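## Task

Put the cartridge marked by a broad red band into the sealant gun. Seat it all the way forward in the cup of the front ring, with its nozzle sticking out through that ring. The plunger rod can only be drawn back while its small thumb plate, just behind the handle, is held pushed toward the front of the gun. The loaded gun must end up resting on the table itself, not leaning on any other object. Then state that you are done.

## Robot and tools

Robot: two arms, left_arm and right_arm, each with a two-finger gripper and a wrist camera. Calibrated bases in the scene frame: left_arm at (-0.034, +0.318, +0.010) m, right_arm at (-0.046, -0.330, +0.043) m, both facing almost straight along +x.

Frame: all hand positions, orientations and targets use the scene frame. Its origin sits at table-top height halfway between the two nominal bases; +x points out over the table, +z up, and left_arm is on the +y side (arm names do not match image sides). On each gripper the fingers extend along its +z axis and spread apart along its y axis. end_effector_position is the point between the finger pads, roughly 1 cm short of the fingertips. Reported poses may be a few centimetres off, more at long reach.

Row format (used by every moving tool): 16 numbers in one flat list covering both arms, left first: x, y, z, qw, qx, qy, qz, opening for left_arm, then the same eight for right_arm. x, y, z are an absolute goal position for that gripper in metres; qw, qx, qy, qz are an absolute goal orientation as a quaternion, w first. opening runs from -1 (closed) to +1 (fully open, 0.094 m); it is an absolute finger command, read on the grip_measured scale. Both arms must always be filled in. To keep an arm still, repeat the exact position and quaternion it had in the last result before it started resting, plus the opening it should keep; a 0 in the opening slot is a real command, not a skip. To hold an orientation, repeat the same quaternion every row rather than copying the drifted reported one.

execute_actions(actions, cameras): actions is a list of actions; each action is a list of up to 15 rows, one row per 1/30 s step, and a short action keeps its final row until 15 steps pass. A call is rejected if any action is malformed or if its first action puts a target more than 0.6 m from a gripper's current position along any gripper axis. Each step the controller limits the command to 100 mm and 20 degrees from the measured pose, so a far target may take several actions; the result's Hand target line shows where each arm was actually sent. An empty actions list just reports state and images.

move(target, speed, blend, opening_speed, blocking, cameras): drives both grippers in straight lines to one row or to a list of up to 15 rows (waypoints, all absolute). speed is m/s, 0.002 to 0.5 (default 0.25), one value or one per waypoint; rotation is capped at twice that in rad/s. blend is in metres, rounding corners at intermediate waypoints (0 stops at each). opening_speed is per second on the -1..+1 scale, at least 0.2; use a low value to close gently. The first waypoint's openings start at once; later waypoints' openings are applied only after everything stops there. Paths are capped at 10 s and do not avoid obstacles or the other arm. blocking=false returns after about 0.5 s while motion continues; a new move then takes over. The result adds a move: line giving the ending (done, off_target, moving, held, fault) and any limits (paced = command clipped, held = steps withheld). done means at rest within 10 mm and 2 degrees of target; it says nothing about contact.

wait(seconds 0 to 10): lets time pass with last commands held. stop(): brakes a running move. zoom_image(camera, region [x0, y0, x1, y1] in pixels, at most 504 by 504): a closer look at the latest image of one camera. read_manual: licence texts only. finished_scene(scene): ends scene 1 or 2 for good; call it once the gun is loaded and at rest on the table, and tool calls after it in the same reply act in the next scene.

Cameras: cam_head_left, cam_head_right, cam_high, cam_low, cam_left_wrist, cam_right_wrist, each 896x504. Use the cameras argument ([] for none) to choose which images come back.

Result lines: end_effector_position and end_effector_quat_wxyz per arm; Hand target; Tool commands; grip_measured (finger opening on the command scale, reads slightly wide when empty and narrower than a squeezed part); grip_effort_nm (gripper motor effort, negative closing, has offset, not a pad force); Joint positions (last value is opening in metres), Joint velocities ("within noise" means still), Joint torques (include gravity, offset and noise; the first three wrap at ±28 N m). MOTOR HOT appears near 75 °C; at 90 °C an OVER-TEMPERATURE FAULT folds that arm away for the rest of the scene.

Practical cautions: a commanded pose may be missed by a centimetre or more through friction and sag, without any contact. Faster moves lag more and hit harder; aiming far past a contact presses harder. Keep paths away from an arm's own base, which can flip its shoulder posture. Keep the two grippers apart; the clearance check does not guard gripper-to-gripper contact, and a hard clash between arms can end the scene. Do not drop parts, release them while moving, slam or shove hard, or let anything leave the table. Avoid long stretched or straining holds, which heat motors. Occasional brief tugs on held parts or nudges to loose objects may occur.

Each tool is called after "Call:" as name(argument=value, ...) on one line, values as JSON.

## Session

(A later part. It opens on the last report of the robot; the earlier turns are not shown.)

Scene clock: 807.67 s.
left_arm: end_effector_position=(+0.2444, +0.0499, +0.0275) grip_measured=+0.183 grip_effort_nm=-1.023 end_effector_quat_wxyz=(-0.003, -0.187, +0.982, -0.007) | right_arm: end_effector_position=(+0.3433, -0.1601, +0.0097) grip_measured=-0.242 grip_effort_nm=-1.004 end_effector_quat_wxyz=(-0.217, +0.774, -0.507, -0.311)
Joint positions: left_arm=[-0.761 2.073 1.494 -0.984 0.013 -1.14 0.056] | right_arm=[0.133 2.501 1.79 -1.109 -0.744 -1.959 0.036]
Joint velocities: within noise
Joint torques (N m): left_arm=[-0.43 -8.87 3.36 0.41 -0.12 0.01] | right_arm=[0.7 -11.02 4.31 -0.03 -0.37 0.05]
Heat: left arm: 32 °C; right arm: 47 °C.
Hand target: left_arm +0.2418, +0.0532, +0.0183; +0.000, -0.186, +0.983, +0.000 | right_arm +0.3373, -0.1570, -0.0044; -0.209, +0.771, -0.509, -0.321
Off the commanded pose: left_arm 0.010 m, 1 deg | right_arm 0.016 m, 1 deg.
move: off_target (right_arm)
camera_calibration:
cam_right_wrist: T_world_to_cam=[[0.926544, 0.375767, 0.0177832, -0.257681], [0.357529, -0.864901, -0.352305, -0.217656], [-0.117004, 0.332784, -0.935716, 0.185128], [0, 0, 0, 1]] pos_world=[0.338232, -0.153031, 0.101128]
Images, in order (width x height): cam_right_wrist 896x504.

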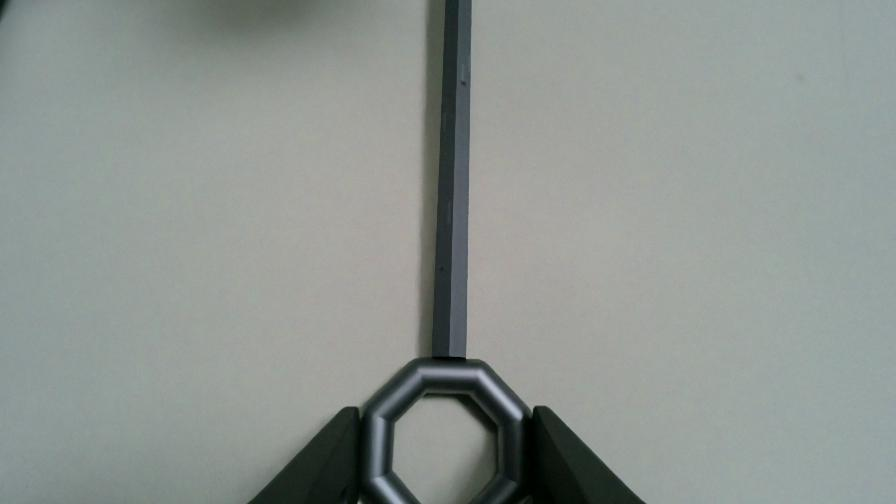

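Call:
move(target=[0.2420, 0.0570, 0.018, 0, -0.1908, 0.9816, 0, -0.3, 0.3560, -0.203, 0.004, 0.2101, -0.7722, 0.5073, 0.3198, -1], speed=0.04, cameras=["cam_left_wrist","cam_right_wrist"])

Scene clock: 817.77 s.
left_arm: end_effector_position=(+0.2449, +0.0449, +0.0282) grip_measured=+0.183 grip_effort_nm=-1.018 end_effector_quat_wxyz=(+0.001, -0.187, +0.982, -0.016) | right_arm: end_effector_position=(+0.3449, -0.1675, +0.0149) grip_measured=-0.243 grip_effort_nm=-1.009 end_effector_quat_wxyz=(-0.226, +0.763, -0.498, -0.345)
Joint positions: left_arm=[-0.767 2.069 1.49 -0.964 0.017 -1.146 0.056] | right_arm=[0.099 2.567 1.891 -1.244 -0.792 -2.045 0.036]
Joint velocities: within noise
Joint torques (N m): left_arm=[0.38 -9.16 2.61 0.28 -0.14 -0.01] | right_arm=[-4.59 -12.12 7.98 -0.57 0.28 -0.42]
Heat: left arm: 33 °C; right arm: 46 °C.
Hand target: left_arm +0.2408, +0.0563, +0.0181; -0.001, -0.192, +0.981, +0.001 | right_arm +0.3538, -0.1972, +0.0054; -0.213, +0.772, -0.505, -0.321
Off the commanded pose: left_arm 0.016 m, 2 deg | right_arm 0.039 m, 4 deg.
joint sent to its limit (right arm) — joint 6 (wrist roll), lower limit. The joint targets are off in position, not in orientation.
move: off_target (left_arm, right_arm)
camera_calibration:
cam_left_wrist: T_world_to_cam=[[0.376694, -0.926012, 0.0245688, -0.0526509], [-0.820833, -0.321381, 0.472173, 0.23717], [-0.429342, -0.198032, -0.881163, 0.227461], [0, 0, 0, 1]] pos_world=[0.312169, 0.072511, 0.089739]
cam_right_wrist: T_world_to_cam=[[0.922604, 0.385741, -0.00249379, -0.253183], [0.349268, -0.838077, -0.419094, -0.214516], [-0.163752, 0.385787, -0.907939, 0.217232], [0, 0, 0, 1]] pos_world=[0.344083, -0.165923, 0.1067]
Images, in order (width x height): cam_left_wrist 896x504, cam_right_wrist 896x504.

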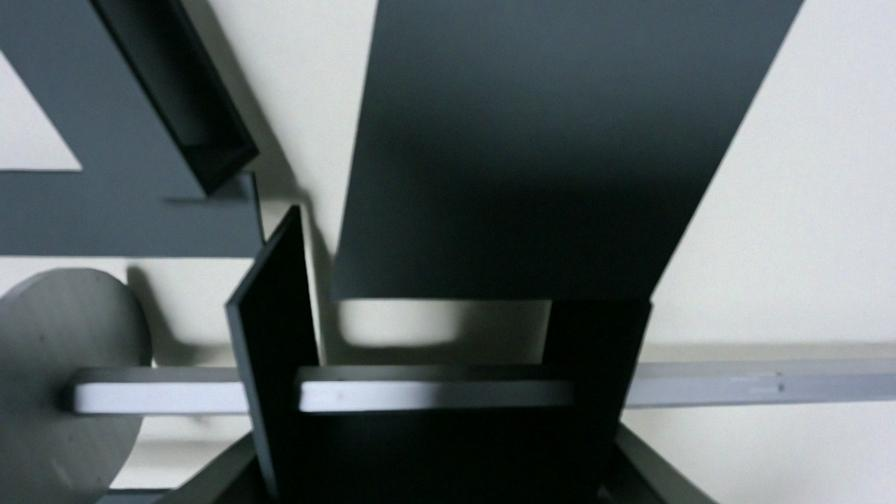

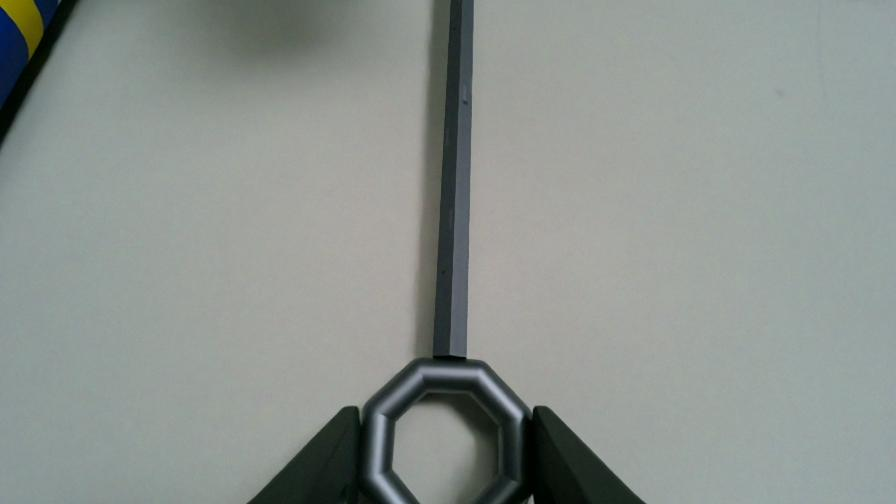

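Call:
move(target=[0.2420, 0.0590, 0.018, 0, -0.1908, 0.9816, 0, -0.3, 0.3610, -0.217, 0.004, 0.2101, -0.7722, 0.5073, 0.3198, -1], speed=0.04, cameras=["cam_left_wrist","cam_right_wrist"])

Scene clock: 831.40 s.
left_arm: end_effector_position=(+0.2460, +0.0423, +0.0295) grip_measured=+0.183 grip_effort_nm=-1.013 end_effector_quat_wxyz=(+0.003, -0.183, +0.983, -0.024) | right_arm: end_effector_position=(+0.3474, -0.1801, +0.0193) grip_measured=-0.243 grip_effort_nm=-1.009 end_effector_quat_wxyz=(-0.230, +0.756, -0.504, -0.348)
Joint positions: left_arm=[-0.767 2.063 1.485 -0.951 0.023 -1.139 0.056] | right_arm=[0.067 2.57 1.908 -1.282 -0.793 -2.07 0.036]
Joint velocities: within noise
Joint torques (N m): left_arm=[1.06 -9.07 2.5 0.23 -0.17 0.05] | right_arm=[-5.12 -12.01 8.13 -0.37 0.53 -0.18]
Heat: left arm: 33 °C; right arm: 48 °C.
Hand target: left_arm +0.2416, +0.0587, +0.0186; -0.001, -0.188, +0.982, +0.000 | right_arm +0.3594, -0.2161, +0.0052; -0.209, +0.767, -0.520, -0.312
Off the commanded pose: left_arm 0.021 m, 3 deg | right_arm 0.042 m, 4 deg.
joint sent to its limit (right arm) — joint 6 (wrist roll), lower limit. The joint targets still meet the commanded pose.
move: off_target (left_arm, right_arm)
camera_calibration:
cam_left_wrist: T_world_to_cam=[[0.369157, -0.928458, 0.0411, -0.0539523], [-0.826636, -0.307819, 0.471083, 0.23749], [-0.42473, -0.207879, -0.881131, 0.227823], [0, 0, 0, 1]] pos_world=[0.312998, 0.0703713, 0.0910818]
cam_right_wrist: T_world_to_cam=[[0.928861, 0.370366, -0.0068496, -0.255457], [0.332091, -0.840775, -0.427566, -0.218475], [-0.164115, 0.394874, -0.903958, 0.228158], [0, 0, 0, 1]] pos_world=[0.347281, -0.17917, 0.111083]
Images, in order (width x height): cam_left_wrist 896x504, cam_right_wrist 896x504.

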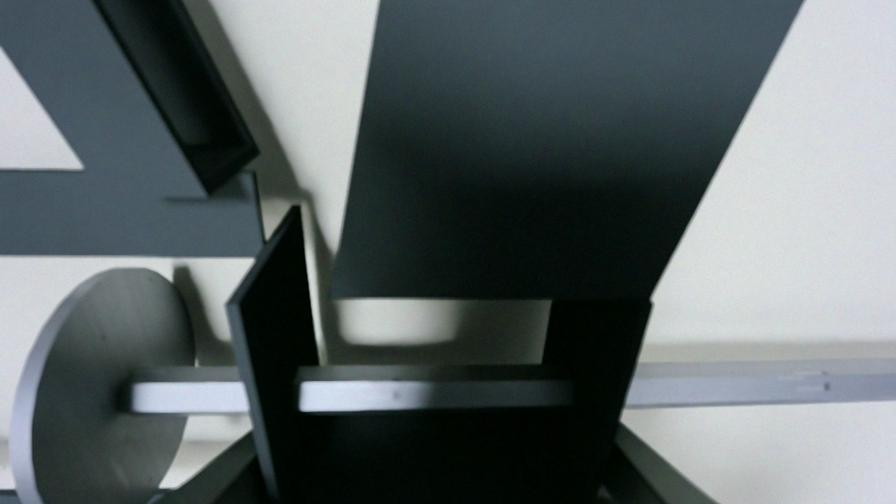

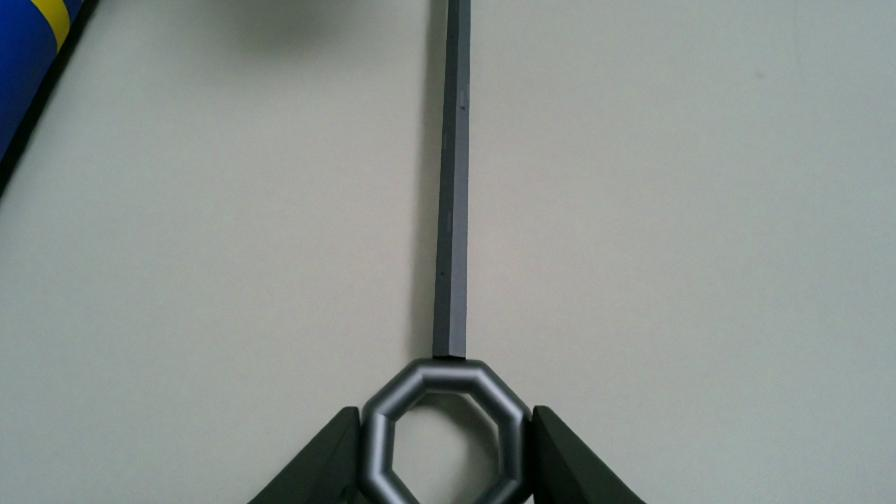

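Call:
move(target=[0.2420, 0.0600, 0.018, 0, -0.1908, 0.9816, 0, -0.3, 0.3630, -0.224, 0.004, 0.2101, -0.7722, 0.5073, 0.3198, -1], speed=0.04, cameras=["cam_left_wrist"])

Scene clock: 841.47 s.
left_arm: end_effector_position=(+0.2460, +0.0423, +0.0295) grip_measured=+0.183 grip_effort_nm=-1.023 end_effector_quat_wxyz=(+0.003, -0.181, +0.983, -0.024) | right_arm: end_effector_position=(+0.3481, -0.1854, +0.0195) grip_measured=-0.243 grip_effort_nm=-1.009 end_effector_quat_wxyz=(-0.230, +0.755, -0.507, -0.347)
Joint positions: left_arm=[-0.767 2.063 1.485 -0.951 0.023 -1.134 0.056] | right_arm=[0.055 2.572 1.911 -1.292 -0.79 -2.079 0.036]
Joint velocities: within noise
Joint torques (N m): left_arm=[1.17 -9.1 2.21 0.24 -0.18 -0.04] | right_arm=[-5.24 -12.12 8.23 -0.33 0.58 -0.16]
Heat: left arm: 33 °C; right arm: 45 °C.
Hand target: left_arm +0.2415, +0.0599, +0.0184; -0.001, -0.190, +0.982, +0.001 | right_arm +0.3609, -0.2227, +0.0052; -0.209, +0.767, -0.523, -0.308
Off the commanded pose: left_arm 0.021 m, 3 deg | right_arm 0.044 m, 4 deg.
joint sent to its limit (right arm) — joint 6 (wrist roll), lower limit. The joint targets still meet the commanded pose.
move: off_target (left_arm, right_arm)
camera_calibration:
cam_left_wrist: T_world_to_cam=[[0.364877, -0.930147, 0.0411167, -0.0528283], [-0.828143, -0.304048, 0.470886, 0.237707], [-0.425492, -0.205866, -0.881235, 0.227929], [0, 0, 0, 1]] pos_world=[0.313113, 0.070059, 0.091098]
Images, in order (width x height): cam_left_wrist 896x504.

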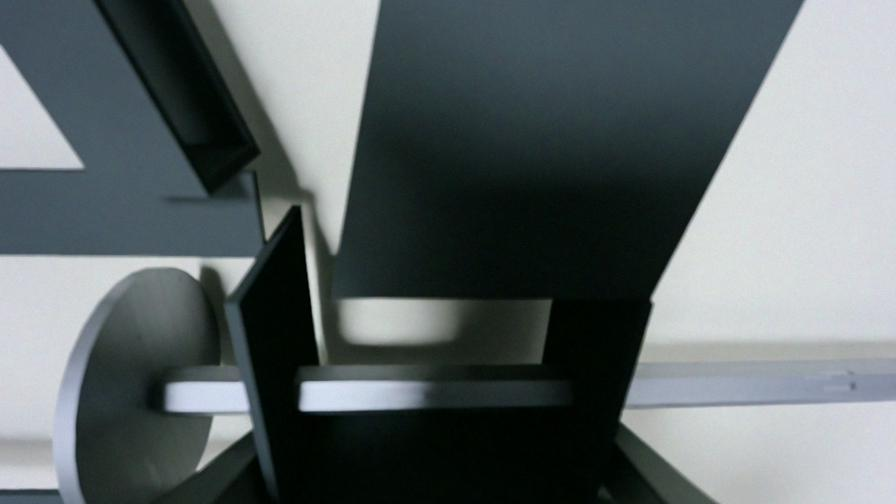

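Call:
move(target=[[0.2430, 0.0540, 0.018, 0, -0.1908, 0.9816, 0, -0.3, 0.3495, -0.192, 0.010, 0.2101, -0.7722, 0.5073, 0.3198, -1],[0.2440, 0.0490, 0.020, 0, -0.1908, 0.9816, 0, -0.3, 0.3495, -0.192, 0.010, 0.2101, -0.7722, 0.5073, 0.3198, 0.1],[0.2450, 0.0450, 0.022, 0, -0.1908, 0.9816, 0, 0.6, 0.3600, -0.215, 0.06, 0.2101, -0.7722, 0.5073, 0.3198, 0.2],[0.2450, 0.0470, 0.090, 0, -0.1908, 0.9816, 0, 0.6, 0.36, -0.26, 0.17, 0.2101, -0.7722, 0.5073, 0.3198, 0.4]], speed=0.08, cameras=["cam_left_wrist","cam_high","cam_right_wrist"])

Scene clock: 860.40 s.
left_arm: end_effector_position=(+0.2408, +0.0480, +0.0681) grip_measured=+0.598 grip_effort_nm=0.100 end_effector_quat_wxyz=(-0.019, -0.186, +0.982, +0.011) | right_arm: end_effector_position=(+0.3688, -0.2655, +0.1579) grip_measured=+0.398 grip_effort_nm=0.139 end_effector_quat_wxyz=(-0.250, +0.761, -0.550, -0.235)
Joint positions: left_arm=[-0.769 2.073 1.66 -1.197 0.017 -1.145 0.075] | right_arm=[-0.105 2.291 2.063 -1.545 -0.675 -2.079 0.066]
Joint velocities: within noise
Joint torques (N m): left_arm=[0.08 -12.07 8.18 -0.19 -0.15 -0.14] | right_arm=[-0.39 -15.09 4.62 -0.39 -0.45 -0.17]
Heat: left arm: 34 °C; right arm: 47 °C.
Hand target: left_arm +0.2458, +0.0474, +0.0893; +0.000, -0.192, +0.981, +0.000 | right_arm +0.3624, -0.2645, +0.1685; -0.257, +0.761, -0.546, -0.237
Off the commanded pose: left_arm 0.022 m, 3 deg | right_arm 0.016 m, 12 deg.
joint sent to its limit (right arm) — joint 4 (wrist pitch), lower limit; joint 6 (wrist roll), lower limit. The joint targets are off in position and orientation.
move: off_target (left_arm, right_arm); target 2's new opening was sent with right_arm's hand 0.010 m and 3 deg from that target; target 3's new opening was sent with right_arm's hand 0.019 m and 4 deg from that target; target 4's new opening was sent with right_arm's hand 0.016 m and 12 deg from that target
camera_calibration:
cam_left_wrist: T_world_to_cam=[[0.373547, -0.926868, -0.0371404, -0.0441657], [-0.798401, -0.34164, 0.49582, 0.209927], [-0.472248, -0.155559, -0.867631, 0.26887], [0, 0, 0, 1]] pos_world=[0.311077, 0.0726087, 0.127554]
cam_right_wrist: T_world_to_cam=[[0.95982, 0.252786, 0.121842, -0.305751], [0.27715, -0.921985, -0.270428, -0.264153], [0.0439762, 0.293331, -0.954999, 0.295071], [0, 0, 0, 1]] pos_world=[0.3537, -0.252809, 0.247611]
Images, in order (width x height): cam_high 896x504, cam_left_wrist 896x504, cam_right_wrist 896x504.

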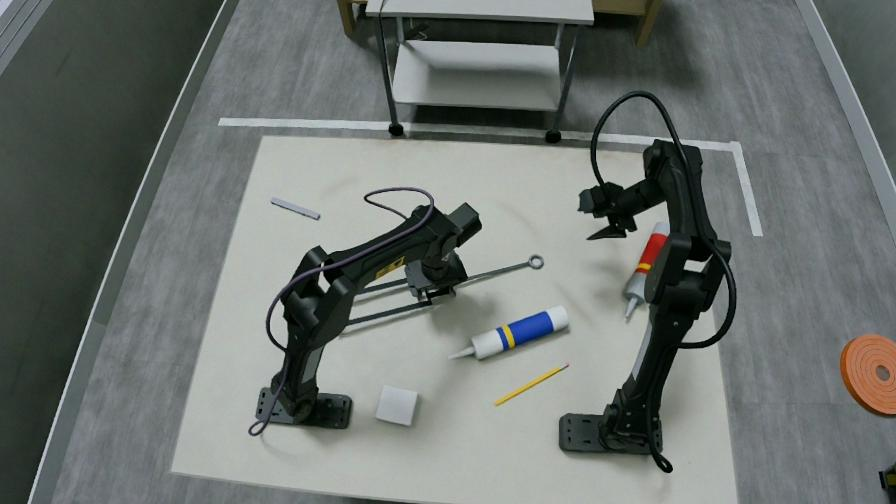

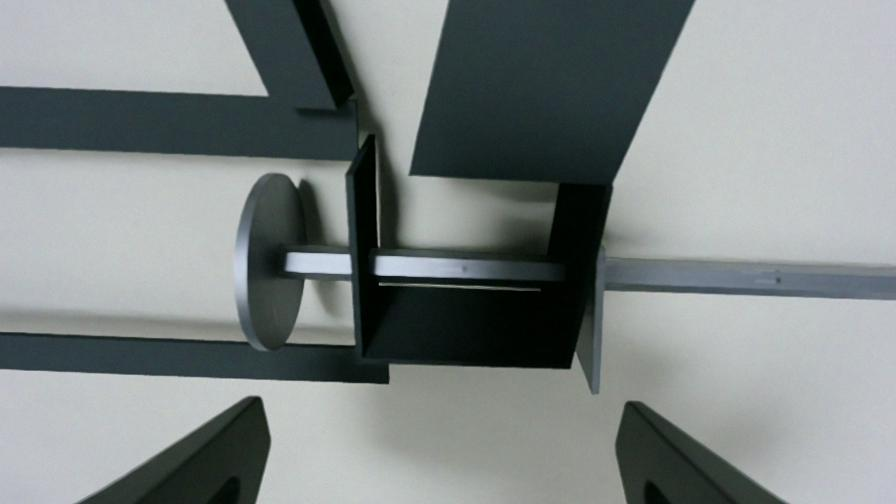

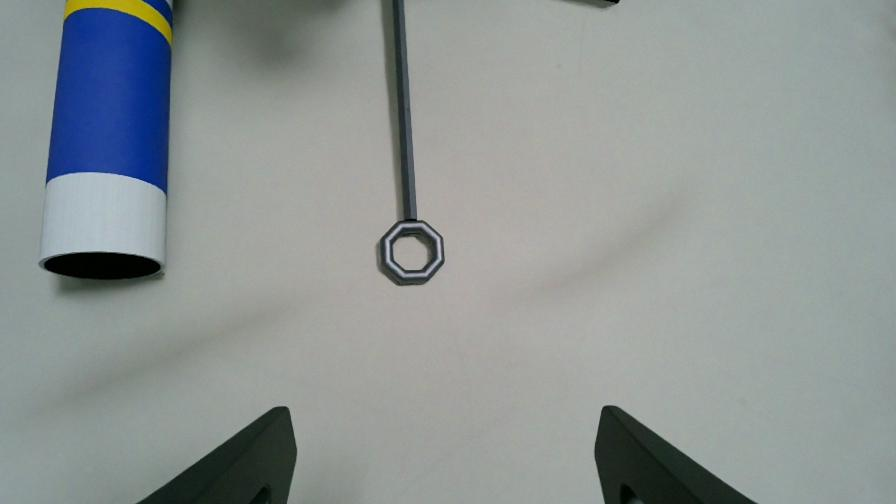

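Call:
move(target=[[0.2470, 0.0510, 0.094, 0, -0.1908, 0.9816, 0, 1.0, 0.36, -0.26, 0.17, 0.2101, -0.7722, 0.5073, 0.3198, 0.4],[0.2470, 0.0505, 0.045, 0, -0.1890, 0.9820, 0, 1.0, 0.36, -0.26, 0.17, 0.2101, -0.7722, 0.5073, 0.3198, 0.4]], speed=0.08, cameras=["cam_left_wrist"])

Scene clock: 878.57 s.
left_arm: end_effector_position=(+0.2391, +0.0497, +0.0439) grip_measured=+0.998 grip_effort_nm=0.105 end_effector_quat_wxyz=(-0.015, -0.186, +0.982, +0.006) | right_arm: end_effector_position=(+0.3663, -0.2652, +0.1554) grip_measured=+0.398 grip_effort_nm=0.139 end_effector_quat_wxyz=(-0.247, +0.760, -0.552, -0.240)
Joint positions: left_arm=[-0.769 2.073 1.562 -1.087 0.017 -1.145 0.094] | right_arm=[-0.105 2.291 2.051 -1.545 -0.675 -2.079 0.066]
Joint velocities: within noise
Joint torques (N m): left_arm=[0.7 -9.83 5.01 0.33 -0.16 0] | right_arm=[0.38 -15.56 4.81 -0.42 -0.51 -0.17]
Heat: left arm: 38 °C; right arm: 51 °C.
Hand target: left_arm +0.2468, +0.0507, +0.0451; +0.000, -0.189, +0.982, +0.000 | right_arm +0.3602, -0.2598, +0.1693; -0.258, +0.762, -0.543, -0.241
Off the commanded pose: left_arm 0.008 m, 2 deg | right_arm 0.017 m, 11 deg.
joint sent to its limit (right arm) — joint 4 (wrist pitch), lower limit; joint 6 (wrist roll), lower limit. The joint targets are off in orientation, not in position.
move: off_target (right_arm)
camera_calibration:
cam_left_wrist: T_world_to_cam=[[0.373824, -0.927137, -0.0259236, -0.0434088], [-0.802747, -0.337417, 0.491678, 0.222155], [-0.4646, -0.162991, -0.870391, 0.245936], [0, 0, 0, 1]] pos_world=[0.308823, 0.0747984, 0.103707]
Images, in order (width x height): cam_left_wrist 896x504.

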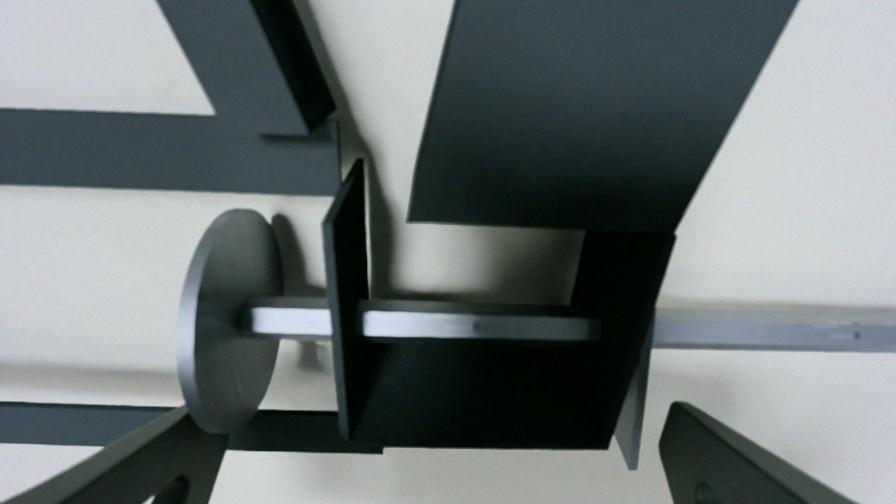

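Call:
move(target=[[0.2470, 0.0530, 0.080, 0, -0.1890, 0.9820, 0, 1.0, 0.36, -0.26, 0.17, 0.2101, -0.7722, 0.5073, 0.3198, 0.4],[0.2490, 0.0560, 0.075, 0, -0.1890, 0.9820, 0, 1.0, 0.36, -0.26, 0.17, 0.2101, -0.7722, 0.5073, 0.3198, 0.4],[0.2490, 0.0560, 0.043, 0, -0.1890, 0.9820, 0, 1.0, 0.36, -0.26, 0.17, 0.2101, -0.7722, 0.5073, 0.3198, 0.4]], speed=0.08, cameras=["cam_left_wrist"])

Scene clock: 912.10 s.
left_arm: end_effector_position=(+0.2424, +0.0603, +0.0455) grip_measured=+0.998 grip_effort_nm=0.100 end_effector_quat_wxyz=(-0.021, -0.198, +0.980, +0.014) | right_arm: end_effector_position=(+0.3663, -0.2652, +0.1554) grip_measured=+0.398 grip_effort_nm=0.134 end_effector_quat_wxyz=(-0.247, +0.760, -0.552, -0.240)
Joint positions: left_arm=[-0.743 2.07 1.563 -1.11 0.017 -1.143 0.094] | right_arm=[-0.105 2.291 2.051 -1.545 -0.675 -2.079 0.066]
Joint velocities: within noise
Joint torques (N m): left_arm=[0.49 -10.09 3.99 0.58 -0.15 0.14] | right_arm=[0.38 -15.56 4.78 -0.41 -0.51 -0.16]
Heat: left arm: 38 °C; right arm: 53 °C.
Hand target: left_arm +0.2510, +0.0585, +0.0440; +0.000, -0.193, +0.981, +0.001 | right_arm +0.3602, -0.2598, +0.1692; -0.258, +0.762, -0.543, -0.241
Off the commanded pose: left_arm 0.008 m, 3 deg | right_arm 0.017 m, 11 deg.
joint sent to its limit (right arm) — joint 4 (wrist pitch), lower limit; joint 6 (wrist roll), lower limit. The joint targets are off in orientation, not in position.
move: off_target (left_arm, right_arm)
camera_calibration:
cam_left_wrist: T_world_to_cam=[[0.396001, -0.917257, -0.042694, -0.0399689], [-0.787524, -0.363168, 0.497911, 0.225089], [-0.472218, -0.163551, -0.866176, 0.252324], [0, 0, 0, 1]] pos_world=[0.312242, 0.0863511, 0.104776]
Images, in order (width x height): cam_left_wrist 896x504.

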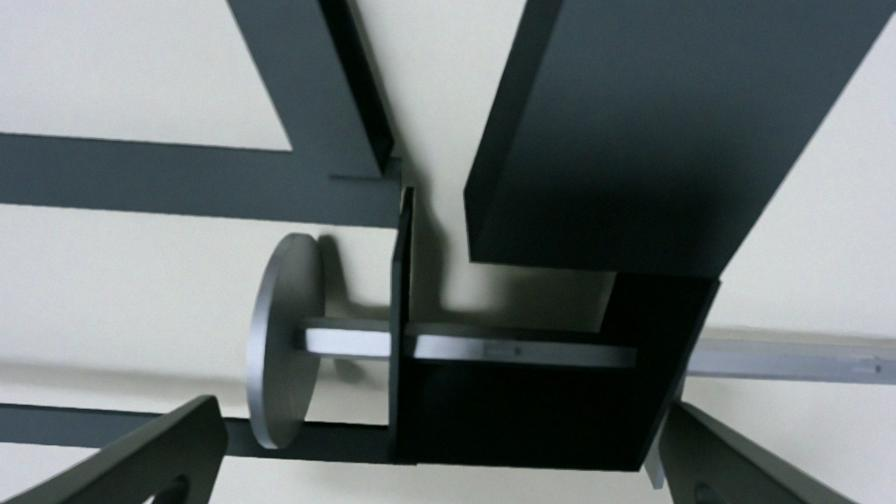

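Call:
move(target=[[0.2490, 0.0560, 0.070, 0, -0.1908, 0.9816, 0, 1.0, 0.36, -0.25, 0.17, 0.2101, -0.7722, 0.5073, 0.3198, 0.4],[0.2440, 0.0500, 0.066, 0, -0.1908, 0.9816, 0, 1.0, 0.36, -0.25, 0.17, 0.2101, -0.7722, 0.5073, 0.3198, 0.4]], speed=0.06, cameras=["cam_left_wrist"])

Scene clock: 928.43 s.
left_arm: end_effector_position=(+0.2369, +0.0510, +0.0477) grip_measured=+0.998 grip_effort_nm=0.100 end_effector_quat_wxyz=(-0.018, -0.184, +0.983, +0.011) | right_arm: end_effector_position=(+0.3645, -0.2544, +0.1554) grip_measured=+0.398 grip_effort_nm=0.134 end_effector_quat_wxyz=(-0.244, +0.767, -0.542, -0.243)
Joint positions: left_arm=[-0.77 2.07 1.573 -1.112 0.017 -1.143 0.094] | right_arm=[-0.079 2.291 2.051 -1.545 -0.675 -2.079 0.066]
Joint velocities: within noise
Joint torques (N m): left_arm=[-0.27 -11.56 7.75 -0.09 -0.15 -0.1] | right_arm=[0.65 -15.12 5.3 -0.42 -0.57 -0.03]
Heat: left arm: 38 °C; right arm: 54 °C.
Hand target: left_arm +0.2425, +0.0486, +0.0652; +0.000, -0.188, +0.982, +0.000 | right_arm +0.3595, -0.2472, +0.1693; -0.256, +0.765, -0.537, -0.248
Off the commanded pose: left_arm 0.020 m, 3 deg | right_arm 0.016 m, 10 deg.
joint sent to its limit (right arm) — joint 4 (wrist pitch), lower limit. The joint targets are off in orientation, not in position.
move: off_target (left_arm, right_arm)
camera_calibration:
cam_left_wrist: T_world_to_cam=[[0.370742, -0.92805, -0.0356906, -0.0400433], [-0.799978, -0.338629, 0.495345, 0.218188], [-0.471791, -0.155093, -0.867963, 0.249665], [0, 0, 0, 1]] pos_world=[0.30718, 0.0754438, 0.107192]
Images, in order (width x height): cam_left_wrist 896x504.

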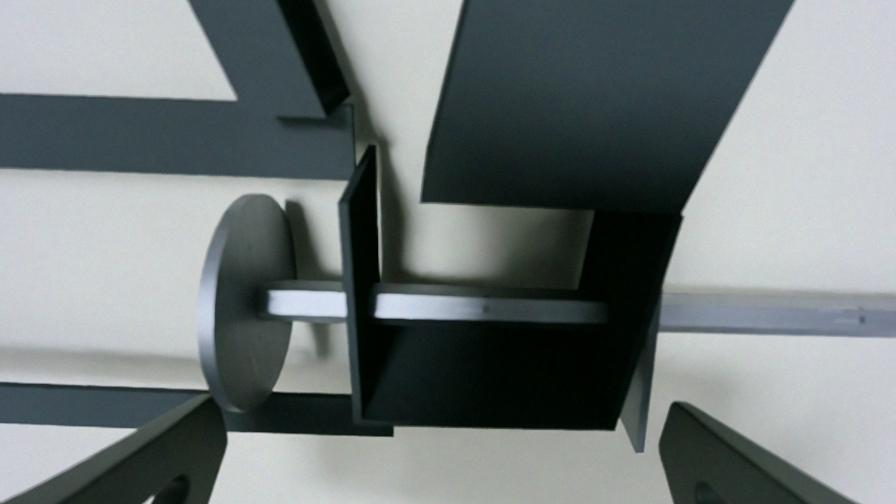

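Call:
zoom_image(camera="cam_left_wrist", region=[150, 150, 500, 500])

Scaled by 1.440 from the camera's 896x504 image, which has a finer 1280x720 frame.

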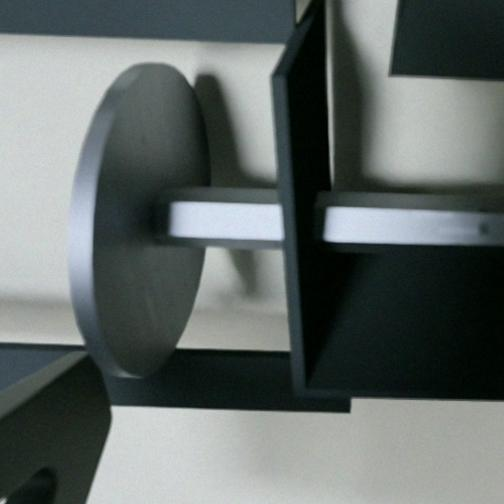

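Call:
move(target=[[0.2450, 0.0550, 0.076, 0, -0.1870, 0.9824, 0, 1.0, 0.36, -0.25, 0.17, 0.2101, -0.7722, 0.5073, 0.3198, 0.4]], speed=0.06, cameras=["cam_left_wrist"])

Scene clock: 968.57 s.
left_arm: end_effector_position=(+0.2345, +0.0534, +0.0494) grip_measured=+0.998 grip_effort_nm=0.090 end_effector_quat_wxyz=(-0.023, -0.184, +0.982, +0.017) | right_arm: end_effector_position=(+0.3645, -0.2544, +0.1554) grip_measured=+0.398 grip_effort_nm=0.134 end_effector_quat_wxyz=(-0.244, +0.767, -0.542, -0.243)
Joint positions: left_arm=[-0.77 2.07 1.579 -1.133 0.017 -1.143 0.094] | right_arm=[-0.079 2.291 2.051 -1.545 -0.675 -2.079 0.066]
Joint velocities: within noise
Joint torques (N m): left_arm=[0.69 -13 8.2 -0.2 -0.15 0.09] | right_arm=[0.09 -15.12 5.29 -0.41 -0.57 -0.03]
Heat: left arm: 40 °C; right arm: 54 °C.
Hand target: left_arm +0.2434, +0.0539, +0.0751; +0.000, -0.185, +0.983, +0.000 | right_arm +0.3600, -0.2498, +0.1693; -0.257, +0.763, -0.539, -0.247
Off the commanded pose: left_arm 0.029 m, 3 deg | right_arm 0.016 m, 10 deg.
joint sent to its limit (right arm) — joint 4 (wrist pitch), lower limit. The joint targets are off in orientation, not in position.
move: off_target (left_arm, right_arm)
camera_calibration:
cam_left_wrist: T_world_to_cam=[[0.370273, -0.927593, -0.049695, -0.0360834], [-0.794508, -0.34396, 0.500448, 0.214956], [-0.481305, -0.145819, -0.864339, 0.251892], [0, 0, 0, 1]] pos_world=[0.305382, 0.0771963, 0.108353]
Images, in order (width x height): cam_left_wrist 896x504.

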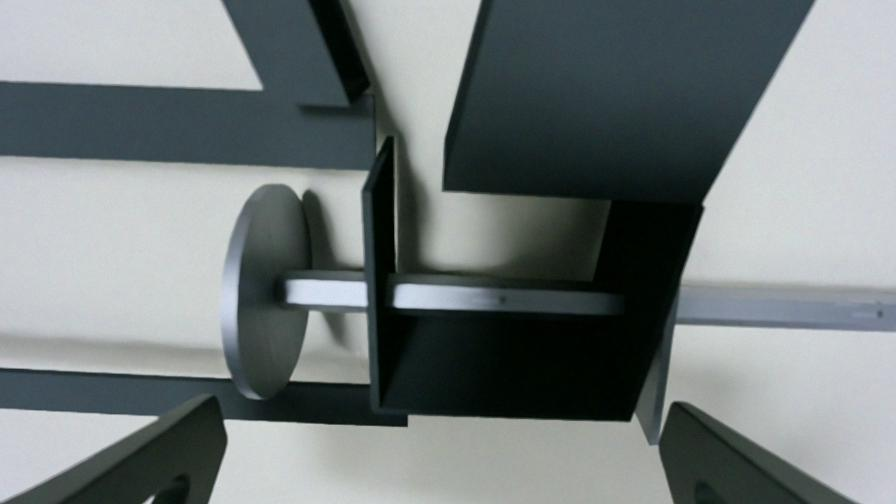

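Call:
move(target=[[0.2470, 0.0520, 0.092, 0, -0.1890, 0.9820, 0, 1.0, 0.365, -0.235, 0.10, 0.2101, -0.7722, 0.5073, 0.3198, 0.1],[0.2480, 0.0430, 0.088, 0, -0.1890, 0.9820, 0, 0.7, 0.359, -0.214, 0.05, 0.2101, -0.7722, 0.5073, 0.3198, 0.1]], speed=0.1, cameras=["cam_left_wrist","cam_right_wrist"])

Scene clock: 988.83 s.
left_arm: end_effector_position=(+0.2468, +0.0456, +0.0744) grip_measured=+0.702 grip_effort_nm=-0.081 end_effector_quat_wxyz=(-0.012, -0.188, +0.982, +0.002) | right_arm: end_effector_position=(+0.3590, -0.2202, +0.0554) grip_measured=+0.102 grip_effort_nm=-0.090 end_effector_quat_wxyz=(-0.198, +0.767, -0.527, -0.307)
Joint positions: left_arm=[-0.763 2.07 1.681 -1.199 0.017 -1.143 0.08] | right_arm=[0.005 2.506 2 -1.414 -0.675 -2.07 0.052]
Joint velocities: within noise
Joint torques (N m): left_arm=[-0.57 -10.15 8.28 -0.15 -0.17 -0.12] | right_arm=[0.35 -12.38 4.86 -0.31 -0.53 -0.16]
Heat: left arm: 41 °C; right arm: 54 °C.
Hand target: left_arm +0.2490, +0.0437, +0.0875; +0.000, -0.190, +0.982, +0.000 | right_arm +0.3580, -0.2151, +0.0498; -0.207, +0.766, -0.521, -0.315
Off the commanded pose: left_arm 0.014 m, 1 deg | right_arm 0.008 m, 3 deg.
joint sent to its limit (right arm) — joint 6 (wrist roll), lower limit. The joint targets still meet the commanded pose.
move: off_target (left_arm, right_arm); target 2's new opening was sent with left_arm's hand 0.014 m and 1 deg from that target
camera_calibration:
cam_left_wrist: T_world_to_cam=[[0.37825, -0.925564, -0.0160709, -0.0512355], [-0.804975, -0.337442, 0.488004, 0.212734], [-0.457102, -0.171651, -0.872693, 0.274176], [0, 0, 0, 1]] pos_world=[0.315952, 0.0714264, 0.134633]
cam_right_wrist: T_world_to_cam=[[0.936275, 0.350625, -0.0212244, -0.257382], [0.325398, -0.888498, -0.323554, -0.254392], [-0.132304, 0.296029, -0.945972, 0.24771], [0, 0, 0, 1]] pos_world=[0.356532, -0.209112, 0.146555]
Images, in order (width x height): cam_left_wrist 896x504, cam_right_wrist 896x504.

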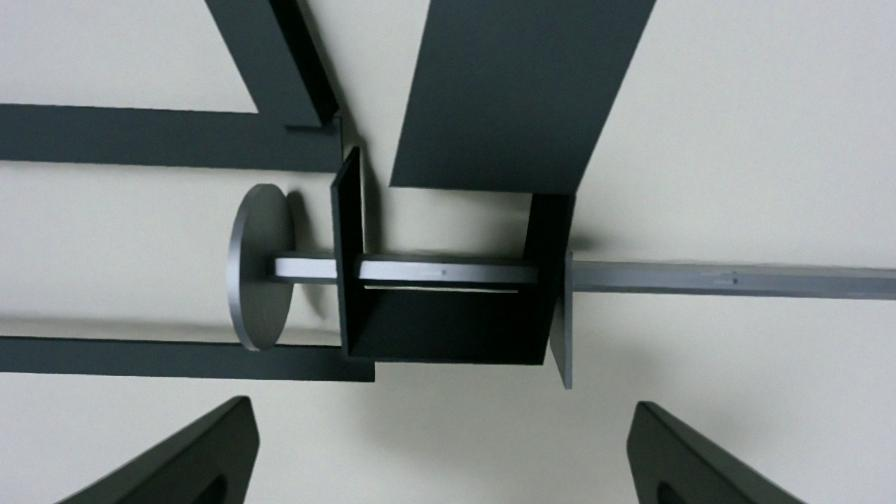

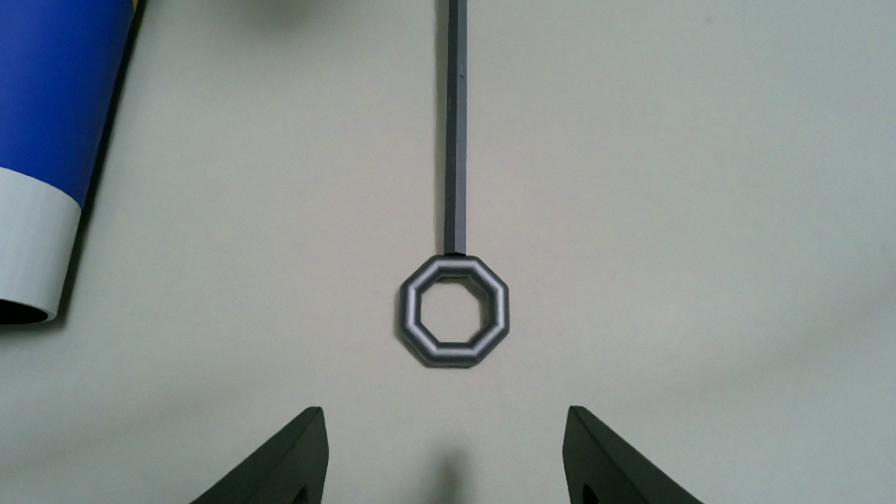

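Call:
move(target=[[0.2480, 0.0560, 0.088, 0, -0.1890, 0.9820, 0, 1.0, 0.360, -0.235, 0.10, 0.2101, -0.7722, 0.5073, 0.3198, 0.1],[0.2490, 0.0545, 0.060, 0, -0.1890, 0.9820, 0, 1.0, 0.360, -0.235, 0.10, 0.2101, -0.7722, 0.5073, 0.3198, 0.1]], speed=0.08, cameras=["cam_left_wrist"])

Scene clock: 1016.60 s.
left_arm: end_effector_position=(+0.2421, +0.0565, +0.0534) grip_measured=+0.998 grip_effort_nm=0.100 end_effector_quat_wxyz=(-0.020, -0.194, +0.981, +0.013) | right_arm: end_effector_position=(+0.3568, -0.2336, +0.0815) grip_measured=+0.102 grip_effort_nm=-0.090 end_effector_quat_wxyz=(-0.193, +0.752, -0.543, -0.318)
Joint positions: left_arm=[-0.751 2.07 1.596 -1.141 0.017 -1.143 0.094] | right_arm=[-0.028 2.489 2.063 -1.532 -0.675 -2.07 0.052]
Joint velocities: within noise
Joint torques (N m): left_arm=[0.47 -11.02 5.04 0.3 -0.17 0.11] | right_arm=[-0.35 -16.29 7.73 -0.78 -0.28 -0.16]
Heat: left arm: 39 °C; right arm: 54 °C.
Hand target: left_arm +0.2501, +0.0566, +0.0602; -0.001, -0.192, +0.981, +0.001 | right_arm +0.3604, -0.2357, +0.0997; -0.203, +0.761, -0.536, -0.303
Off the commanded pose: left_arm 0.010 m, 3 deg | right_arm 0.019 m, 5 deg.
joint sent to its limit (right arm) — joint 6 (wrist roll), lower limit. The joint targets are off in orientation, not in position.
move: off_target (left_arm, right_arm)
camera_calibration:
cam_left_wrist: T_world_to_cam=[[0.389001, -0.920311, -0.0412935, -0.0411887], [-0.790843, -0.356595, 0.4974, 0.220089], [-0.472488, -0.160833, -0.866538, 0.258332], [0, 0, 0, 1]] pos_world=[0.312138, 0.0821246, 0.112681]
Images, in order (width x height): cam_left_wrist 896x504.

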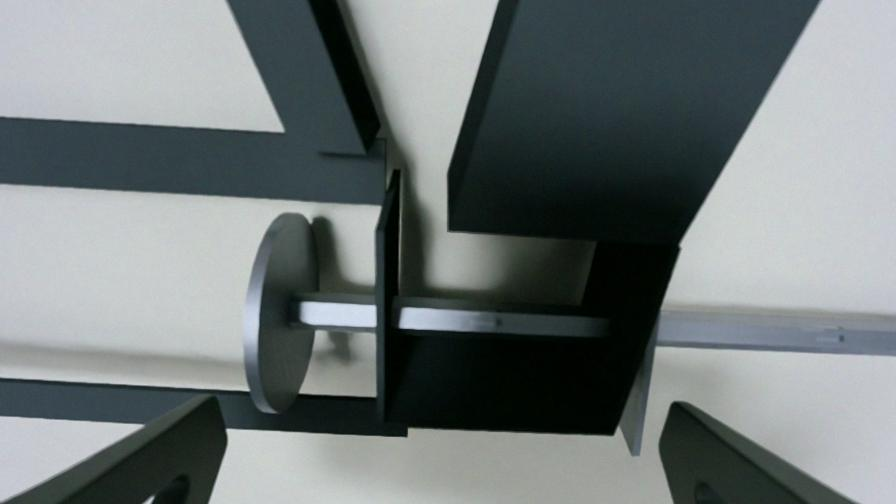

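Call:
move(target=[[0.2505, 0.0525, 0.036, 0, -0.1870, 0.9824, 0, 1.0, 0.360, -0.235, 0.10, 0.2101, -0.7722, 0.5073, 0.3198, 0.1]], speed=0.05, cameras=["cam_left_wrist"])

Scene clock: 1028.43 s.
left_arm: end_effector_position=(+0.2459, +0.0530, +0.0412) grip_measured=+0.998 grip_effort_nm=0.100 end_effector_quat_wxyz=(-0.010, -0.194, +0.981, -0.001) | right_arm: end_effector_position=(+0.3568, -0.2336, +0.0815) grip_measured=+0.102 grip_effort_nm=-0.085 end_effector_quat_wxyz=(-0.193, +0.752, -0.543, -0.318)
Joint positions: left_arm=[-0.751 2.07 1.546 -1.058 0.017 -1.143 0.094] | right_arm=[-0.028 2.489 2.063 -1.532 -0.675 -2.07 0.052]
Joint velocities: within noise
Joint torques (N m): left_arm=[-0.12 -8.58 4.93 0.36 -0.17 0.17] | right_arm=[-0.12 -16.4 7.51 -0.76 -0.27 -0.17]
Heat: left arm: 39 °C; right arm: 58 °C.
Hand target: left_arm +0.2504, +0.0526, +0.0360; +0.000, -0.187, +0.982, +0.000 | right_arm +0.3599, -0.2346, +0.0996; -0.203, +0.762, -0.535, -0.303
Off the commanded pose: left_arm 0.007 m, 1 deg | right_arm 0.019 m, 5 deg.
joint sent to its limit (right arm) — joint 6 (wrist roll), lower limit. The joint targets are off in orientation, not in position.
move: off_target (right_arm)
camera_calibration:
cam_left_wrist: T_world_to_cam=[[0.389639, -0.920908, -0.0104636, -0.0478473], [-0.802954, -0.345253, 0.485865, 0.230753], [-0.45105, -0.18091, -0.873971, 0.245076], [0, 0, 0, 1]] pos_world=[0.314468, 0.0799417, 0.101574]
Images, in order (width x height): cam_left_wrist 896x504.

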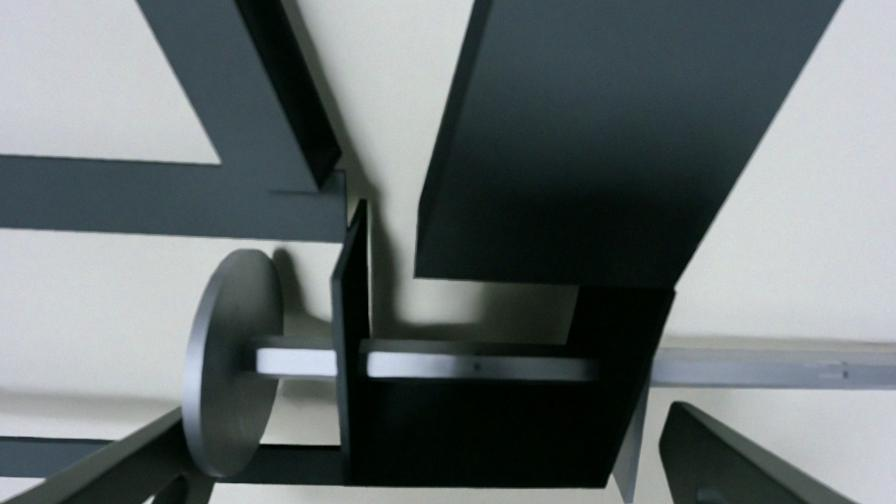

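Call:
move(target=[[0.2490, 0.0590, 0.036, 0, -0.1870, 0.9824, 0, 1.0, 0.360, -0.235, 0.10, 0.2101, -0.7722, 0.5073, 0.3198, 0.1]], speed=0.05, cameras=["cam_left_wrist"])

Scene clock: 1040.27 s.
left_arm: end_effector_position=(+0.2416, +0.0554, +0.0342) grip_measured=+0.998 grip_effort_nm=0.095 end_effector_quat_wxyz=(-0.013, -0.193, +0.981, +0.004) | right_arm: end_effector_position=(+0.3568, -0.2336, +0.0815) grip_measured=+0.102 grip_effort_nm=-0.090 end_effector_quat_wxyz=(-0.193, +0.752, -0.543, -0.318)
Joint positions: left_arm=[-0.754 2.07 1.517 -1.039 0.017 -1.145 0.094] | right_arm=[-0.028 2.489 2.063 -1.532 -0.675 -2.07 0.052]
Joint velocities: within noise
Joint torques (N m): left_arm=[0.57 -9.95 4.79 0.31 -0.17 0.16] | right_arm=[-0.12 -16.39 7.51 -0.76 -0.28 -0.17]
Heat: left arm: 38 °C; right arm: 60 °C.
Hand target: left_arm +0.2481, +0.0581, +0.0359; +0.000, -0.191, +0.982, +0.000 | right_arm +0.3599, -0.2346, +0.0996; -0.203, +0.762, -0.535, -0.303
Off the commanded pose: left_arm 0.008 m, 2 deg | right_arm 0.019 m, 5 deg.
joint sent to its limit (right arm) — joint 6 (wrist roll), lower limit. The joint targets are off in orientation, not in position.
move: off_target (right_arm)
camera_calibration:
cam_left_wrist: T_world_to_cam=[[0.388105, -0.921391, -0.0203137, -0.043239], [-0.799668, -0.347627, 0.489579, 0.230726], [-0.458155, -0.173764, -0.871723, 0.238709], [0, 0, 0, 1]] pos_world=[0.310651, 0.0818453, 0.0942514]
Images, in order (width x height): cam_left_wrist 896x504.

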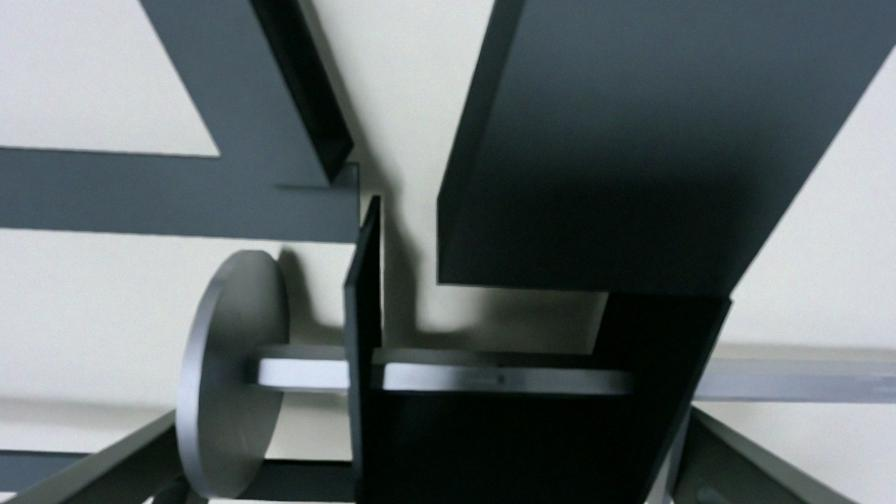

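Call:
move(target=[[0.2490, 0.0560, 0.020, 0, -0.1870, 0.9824, 0, 1.0, 0.360, -0.235, 0.10, 0.2101, -0.7722, 0.5073, 0.3198, 0.1]], speed=0.05, cameras=["cam_left_wrist"])

Scene clock: 1053.23 s.
left_arm: end_effector_position=(+0.2415, +0.0547, +0.0287) grip_measured=+0.998 grip_effort_nm=0.100 end_effector_quat_wxyz=(-0.011, -0.181, +0.984, +0.000) | right_arm: end_effector_position=(+0.3568, -0.2336, +0.0815) grip_measured=+0.102 grip_effort_nm=-0.085 end_effector_quat_wxyz=(-0.193, +0.752, -0.543, -0.318)
Joint positions: left_arm=[-0.755 2.07 1.494 -1.007 0.017 -1.12 0.094] | right_arm=[-0.028 2.489 2.063 -1.532 -0.675 -2.07 0.052]
Joint velocities: within noise
Joint torques (N m): left_arm=[0.51 -8.02 4.67 0.49 -0.17 0.07] | right_arm=[-0.1 -16.39 7.51 -0.76 -0.28 -0.17]
Heat: left arm: 38 °C; right arm: 61 °C.
Hand target: left_arm +0.2479, +0.0561, +0.0202; -0.001, -0.181, +0.983, +0.001 | right_arm +0.3599, -0.2346, +0.0996; -0.203, +0.762, -0.535, -0.303
Off the commanded pose: left_arm 0.012 m, 1 deg | right_arm 0.019 m, 5 deg.
joint sent to its limit (right arm) — joint 6 (wrist roll), lower limit. The joint targets are off in orientation, not in position.
move: off_target (left_arm, right_arm)
camera_calibration:
cam_left_wrist: T_world_to_cam=[[0.364059, -0.931306, -0.0113861, -0.0378912], [-0.811689, -0.323247, 0.48649, 0.234778], [-0.456752, -0.167869, -0.873612, 0.233106], [0, 0, 0, 1]] pos_world=[0.310833, 0.0797342, 0.0889957]
Images, in order (width x height): cam_left_wrist 896x504.

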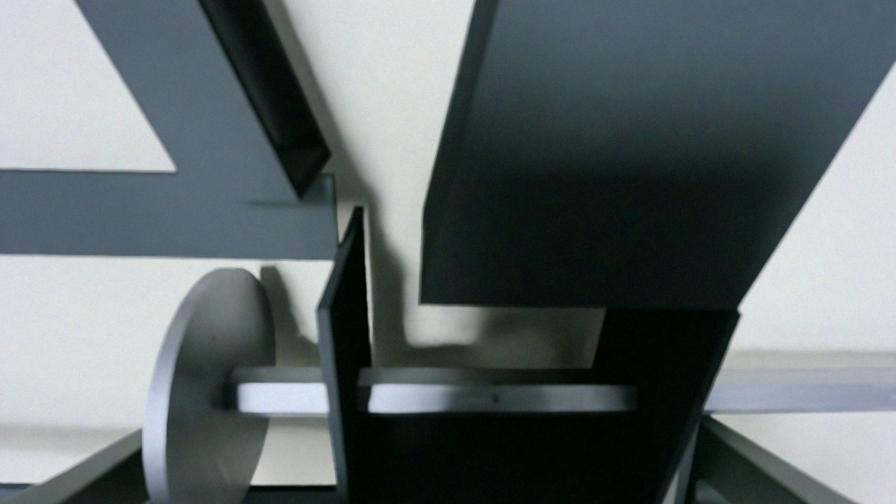

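Call:
move(target=[[0.2480, 0.0550, 0.020, 0, -0.1870, 0.9824, 0, -0.2, 0.340, -0.30, 0.20, 0, 0.0854, 0.9963, 0, 0.4]], speed=0.15, opening_speed=0.3, cameras=["cam_left_wrist","cam_right_wrist","cam_high"])

Scene clock: 1071.50 s.
left_arm: end_effector_position=(+0.2441, +0.0530, +0.0286) grip_measured=+0.187 grip_effort_nm=-1.018 end_effector_quat_wxyz=(-0.007, -0.181, +0.984, -0.005) | right_arm: end_effector_position=(+0.3371, -0.3018, +0.2003) grip_measured=+0.398 grip_effort_nm=0.129 end_effector_quat_wxyz=(+0.000, +0.079, +0.997, +0.006)
Joint positions: left_arm=[-0.754 2.07 1.494 -0.995 0.017 -1.119 0.056] | right_arm=[0.078 2.027 1.988 -1.529 -0.011 0.224 0.066]
Joint velocities: within noise
Joint torques (N m): left_arm=[0.38 -8.08 4.83 0.39 -0.16 -0.11] | right_arm=[0.65 -9.16 8.61 0.01 0.08 0.13]
Heat: left arm: 37 °C; right arm: 58 °C.
Hand target: left_arm +0.2485, +0.0552, +0.0203; +0.000, -0.188, +0.982, -0.001 | right_arm +0.3390, -0.3006, +0.2011; -0.002, +0.083, +0.997, +0.000
Off the commanded pose: left_arm 0.010 m, 1 deg | right_arm 0.003 m, 1 deg.
move: done
camera_calibration:
cam_left_wrist: T_world_to_cam=[[0.364112, -0.931355, -0.000263986, -0.0407299], [-0.816016, -0.319157, 0.48193, 0.237349], [-0.448932, -0.175261, -0.87621, 0.232562], [0, 0, 0, 1]] pos_world=[0.312916, 0.0785767, 0.0893772]
cam_right_wrist: T_world_to_cam=[[-0.171656, -0.985157, -0.000866215, -0.238908], [-0.900288, 0.156511, 0.406184, 0.30948], [-0.400019, 0.0705037, -0.913791, 0.421773], [0, 0, 0, 1]] pos_world=[0.406328, -0.313535, 0.259499]
Images, in order (width x height): cam_high 896x504, cam_left_wrist 896x504, cam_right_wrist 896x504.

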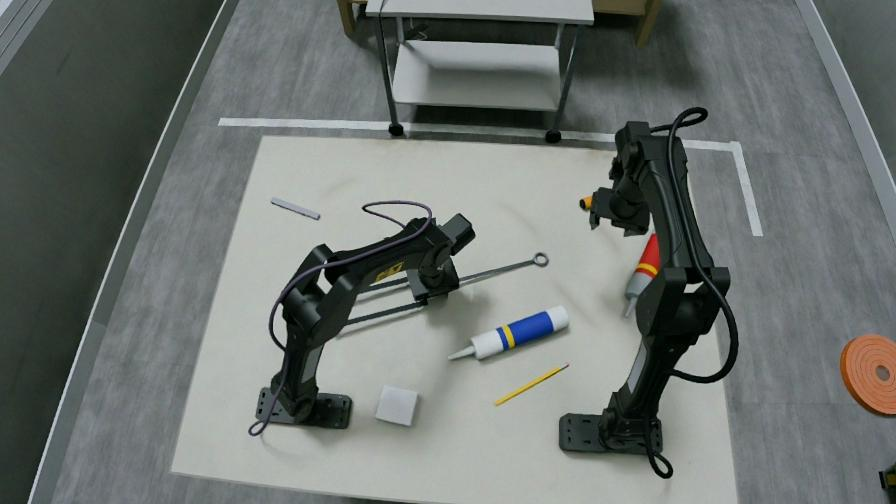

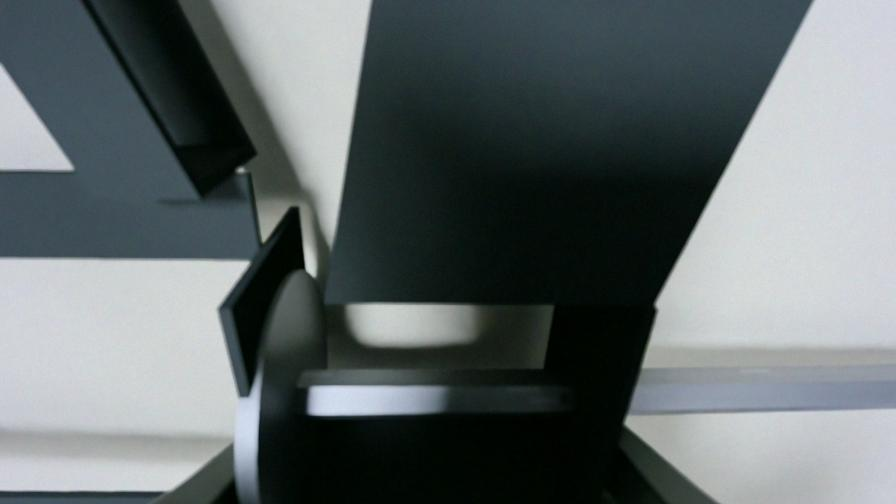

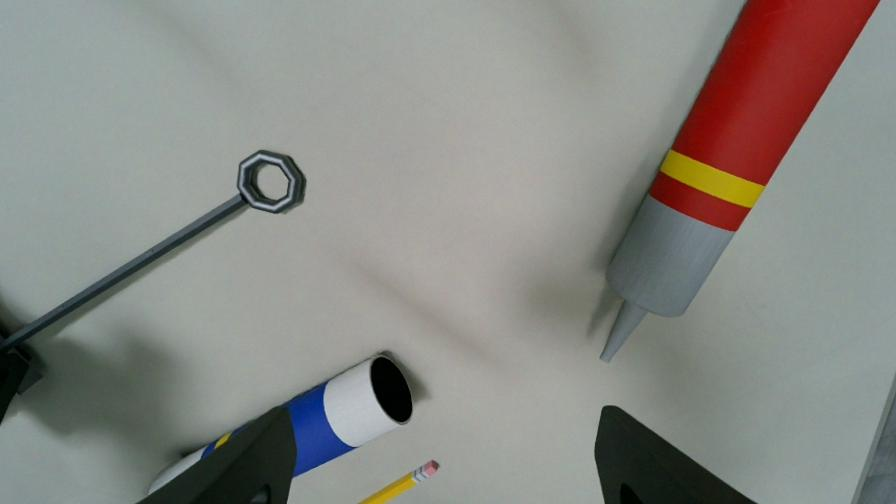

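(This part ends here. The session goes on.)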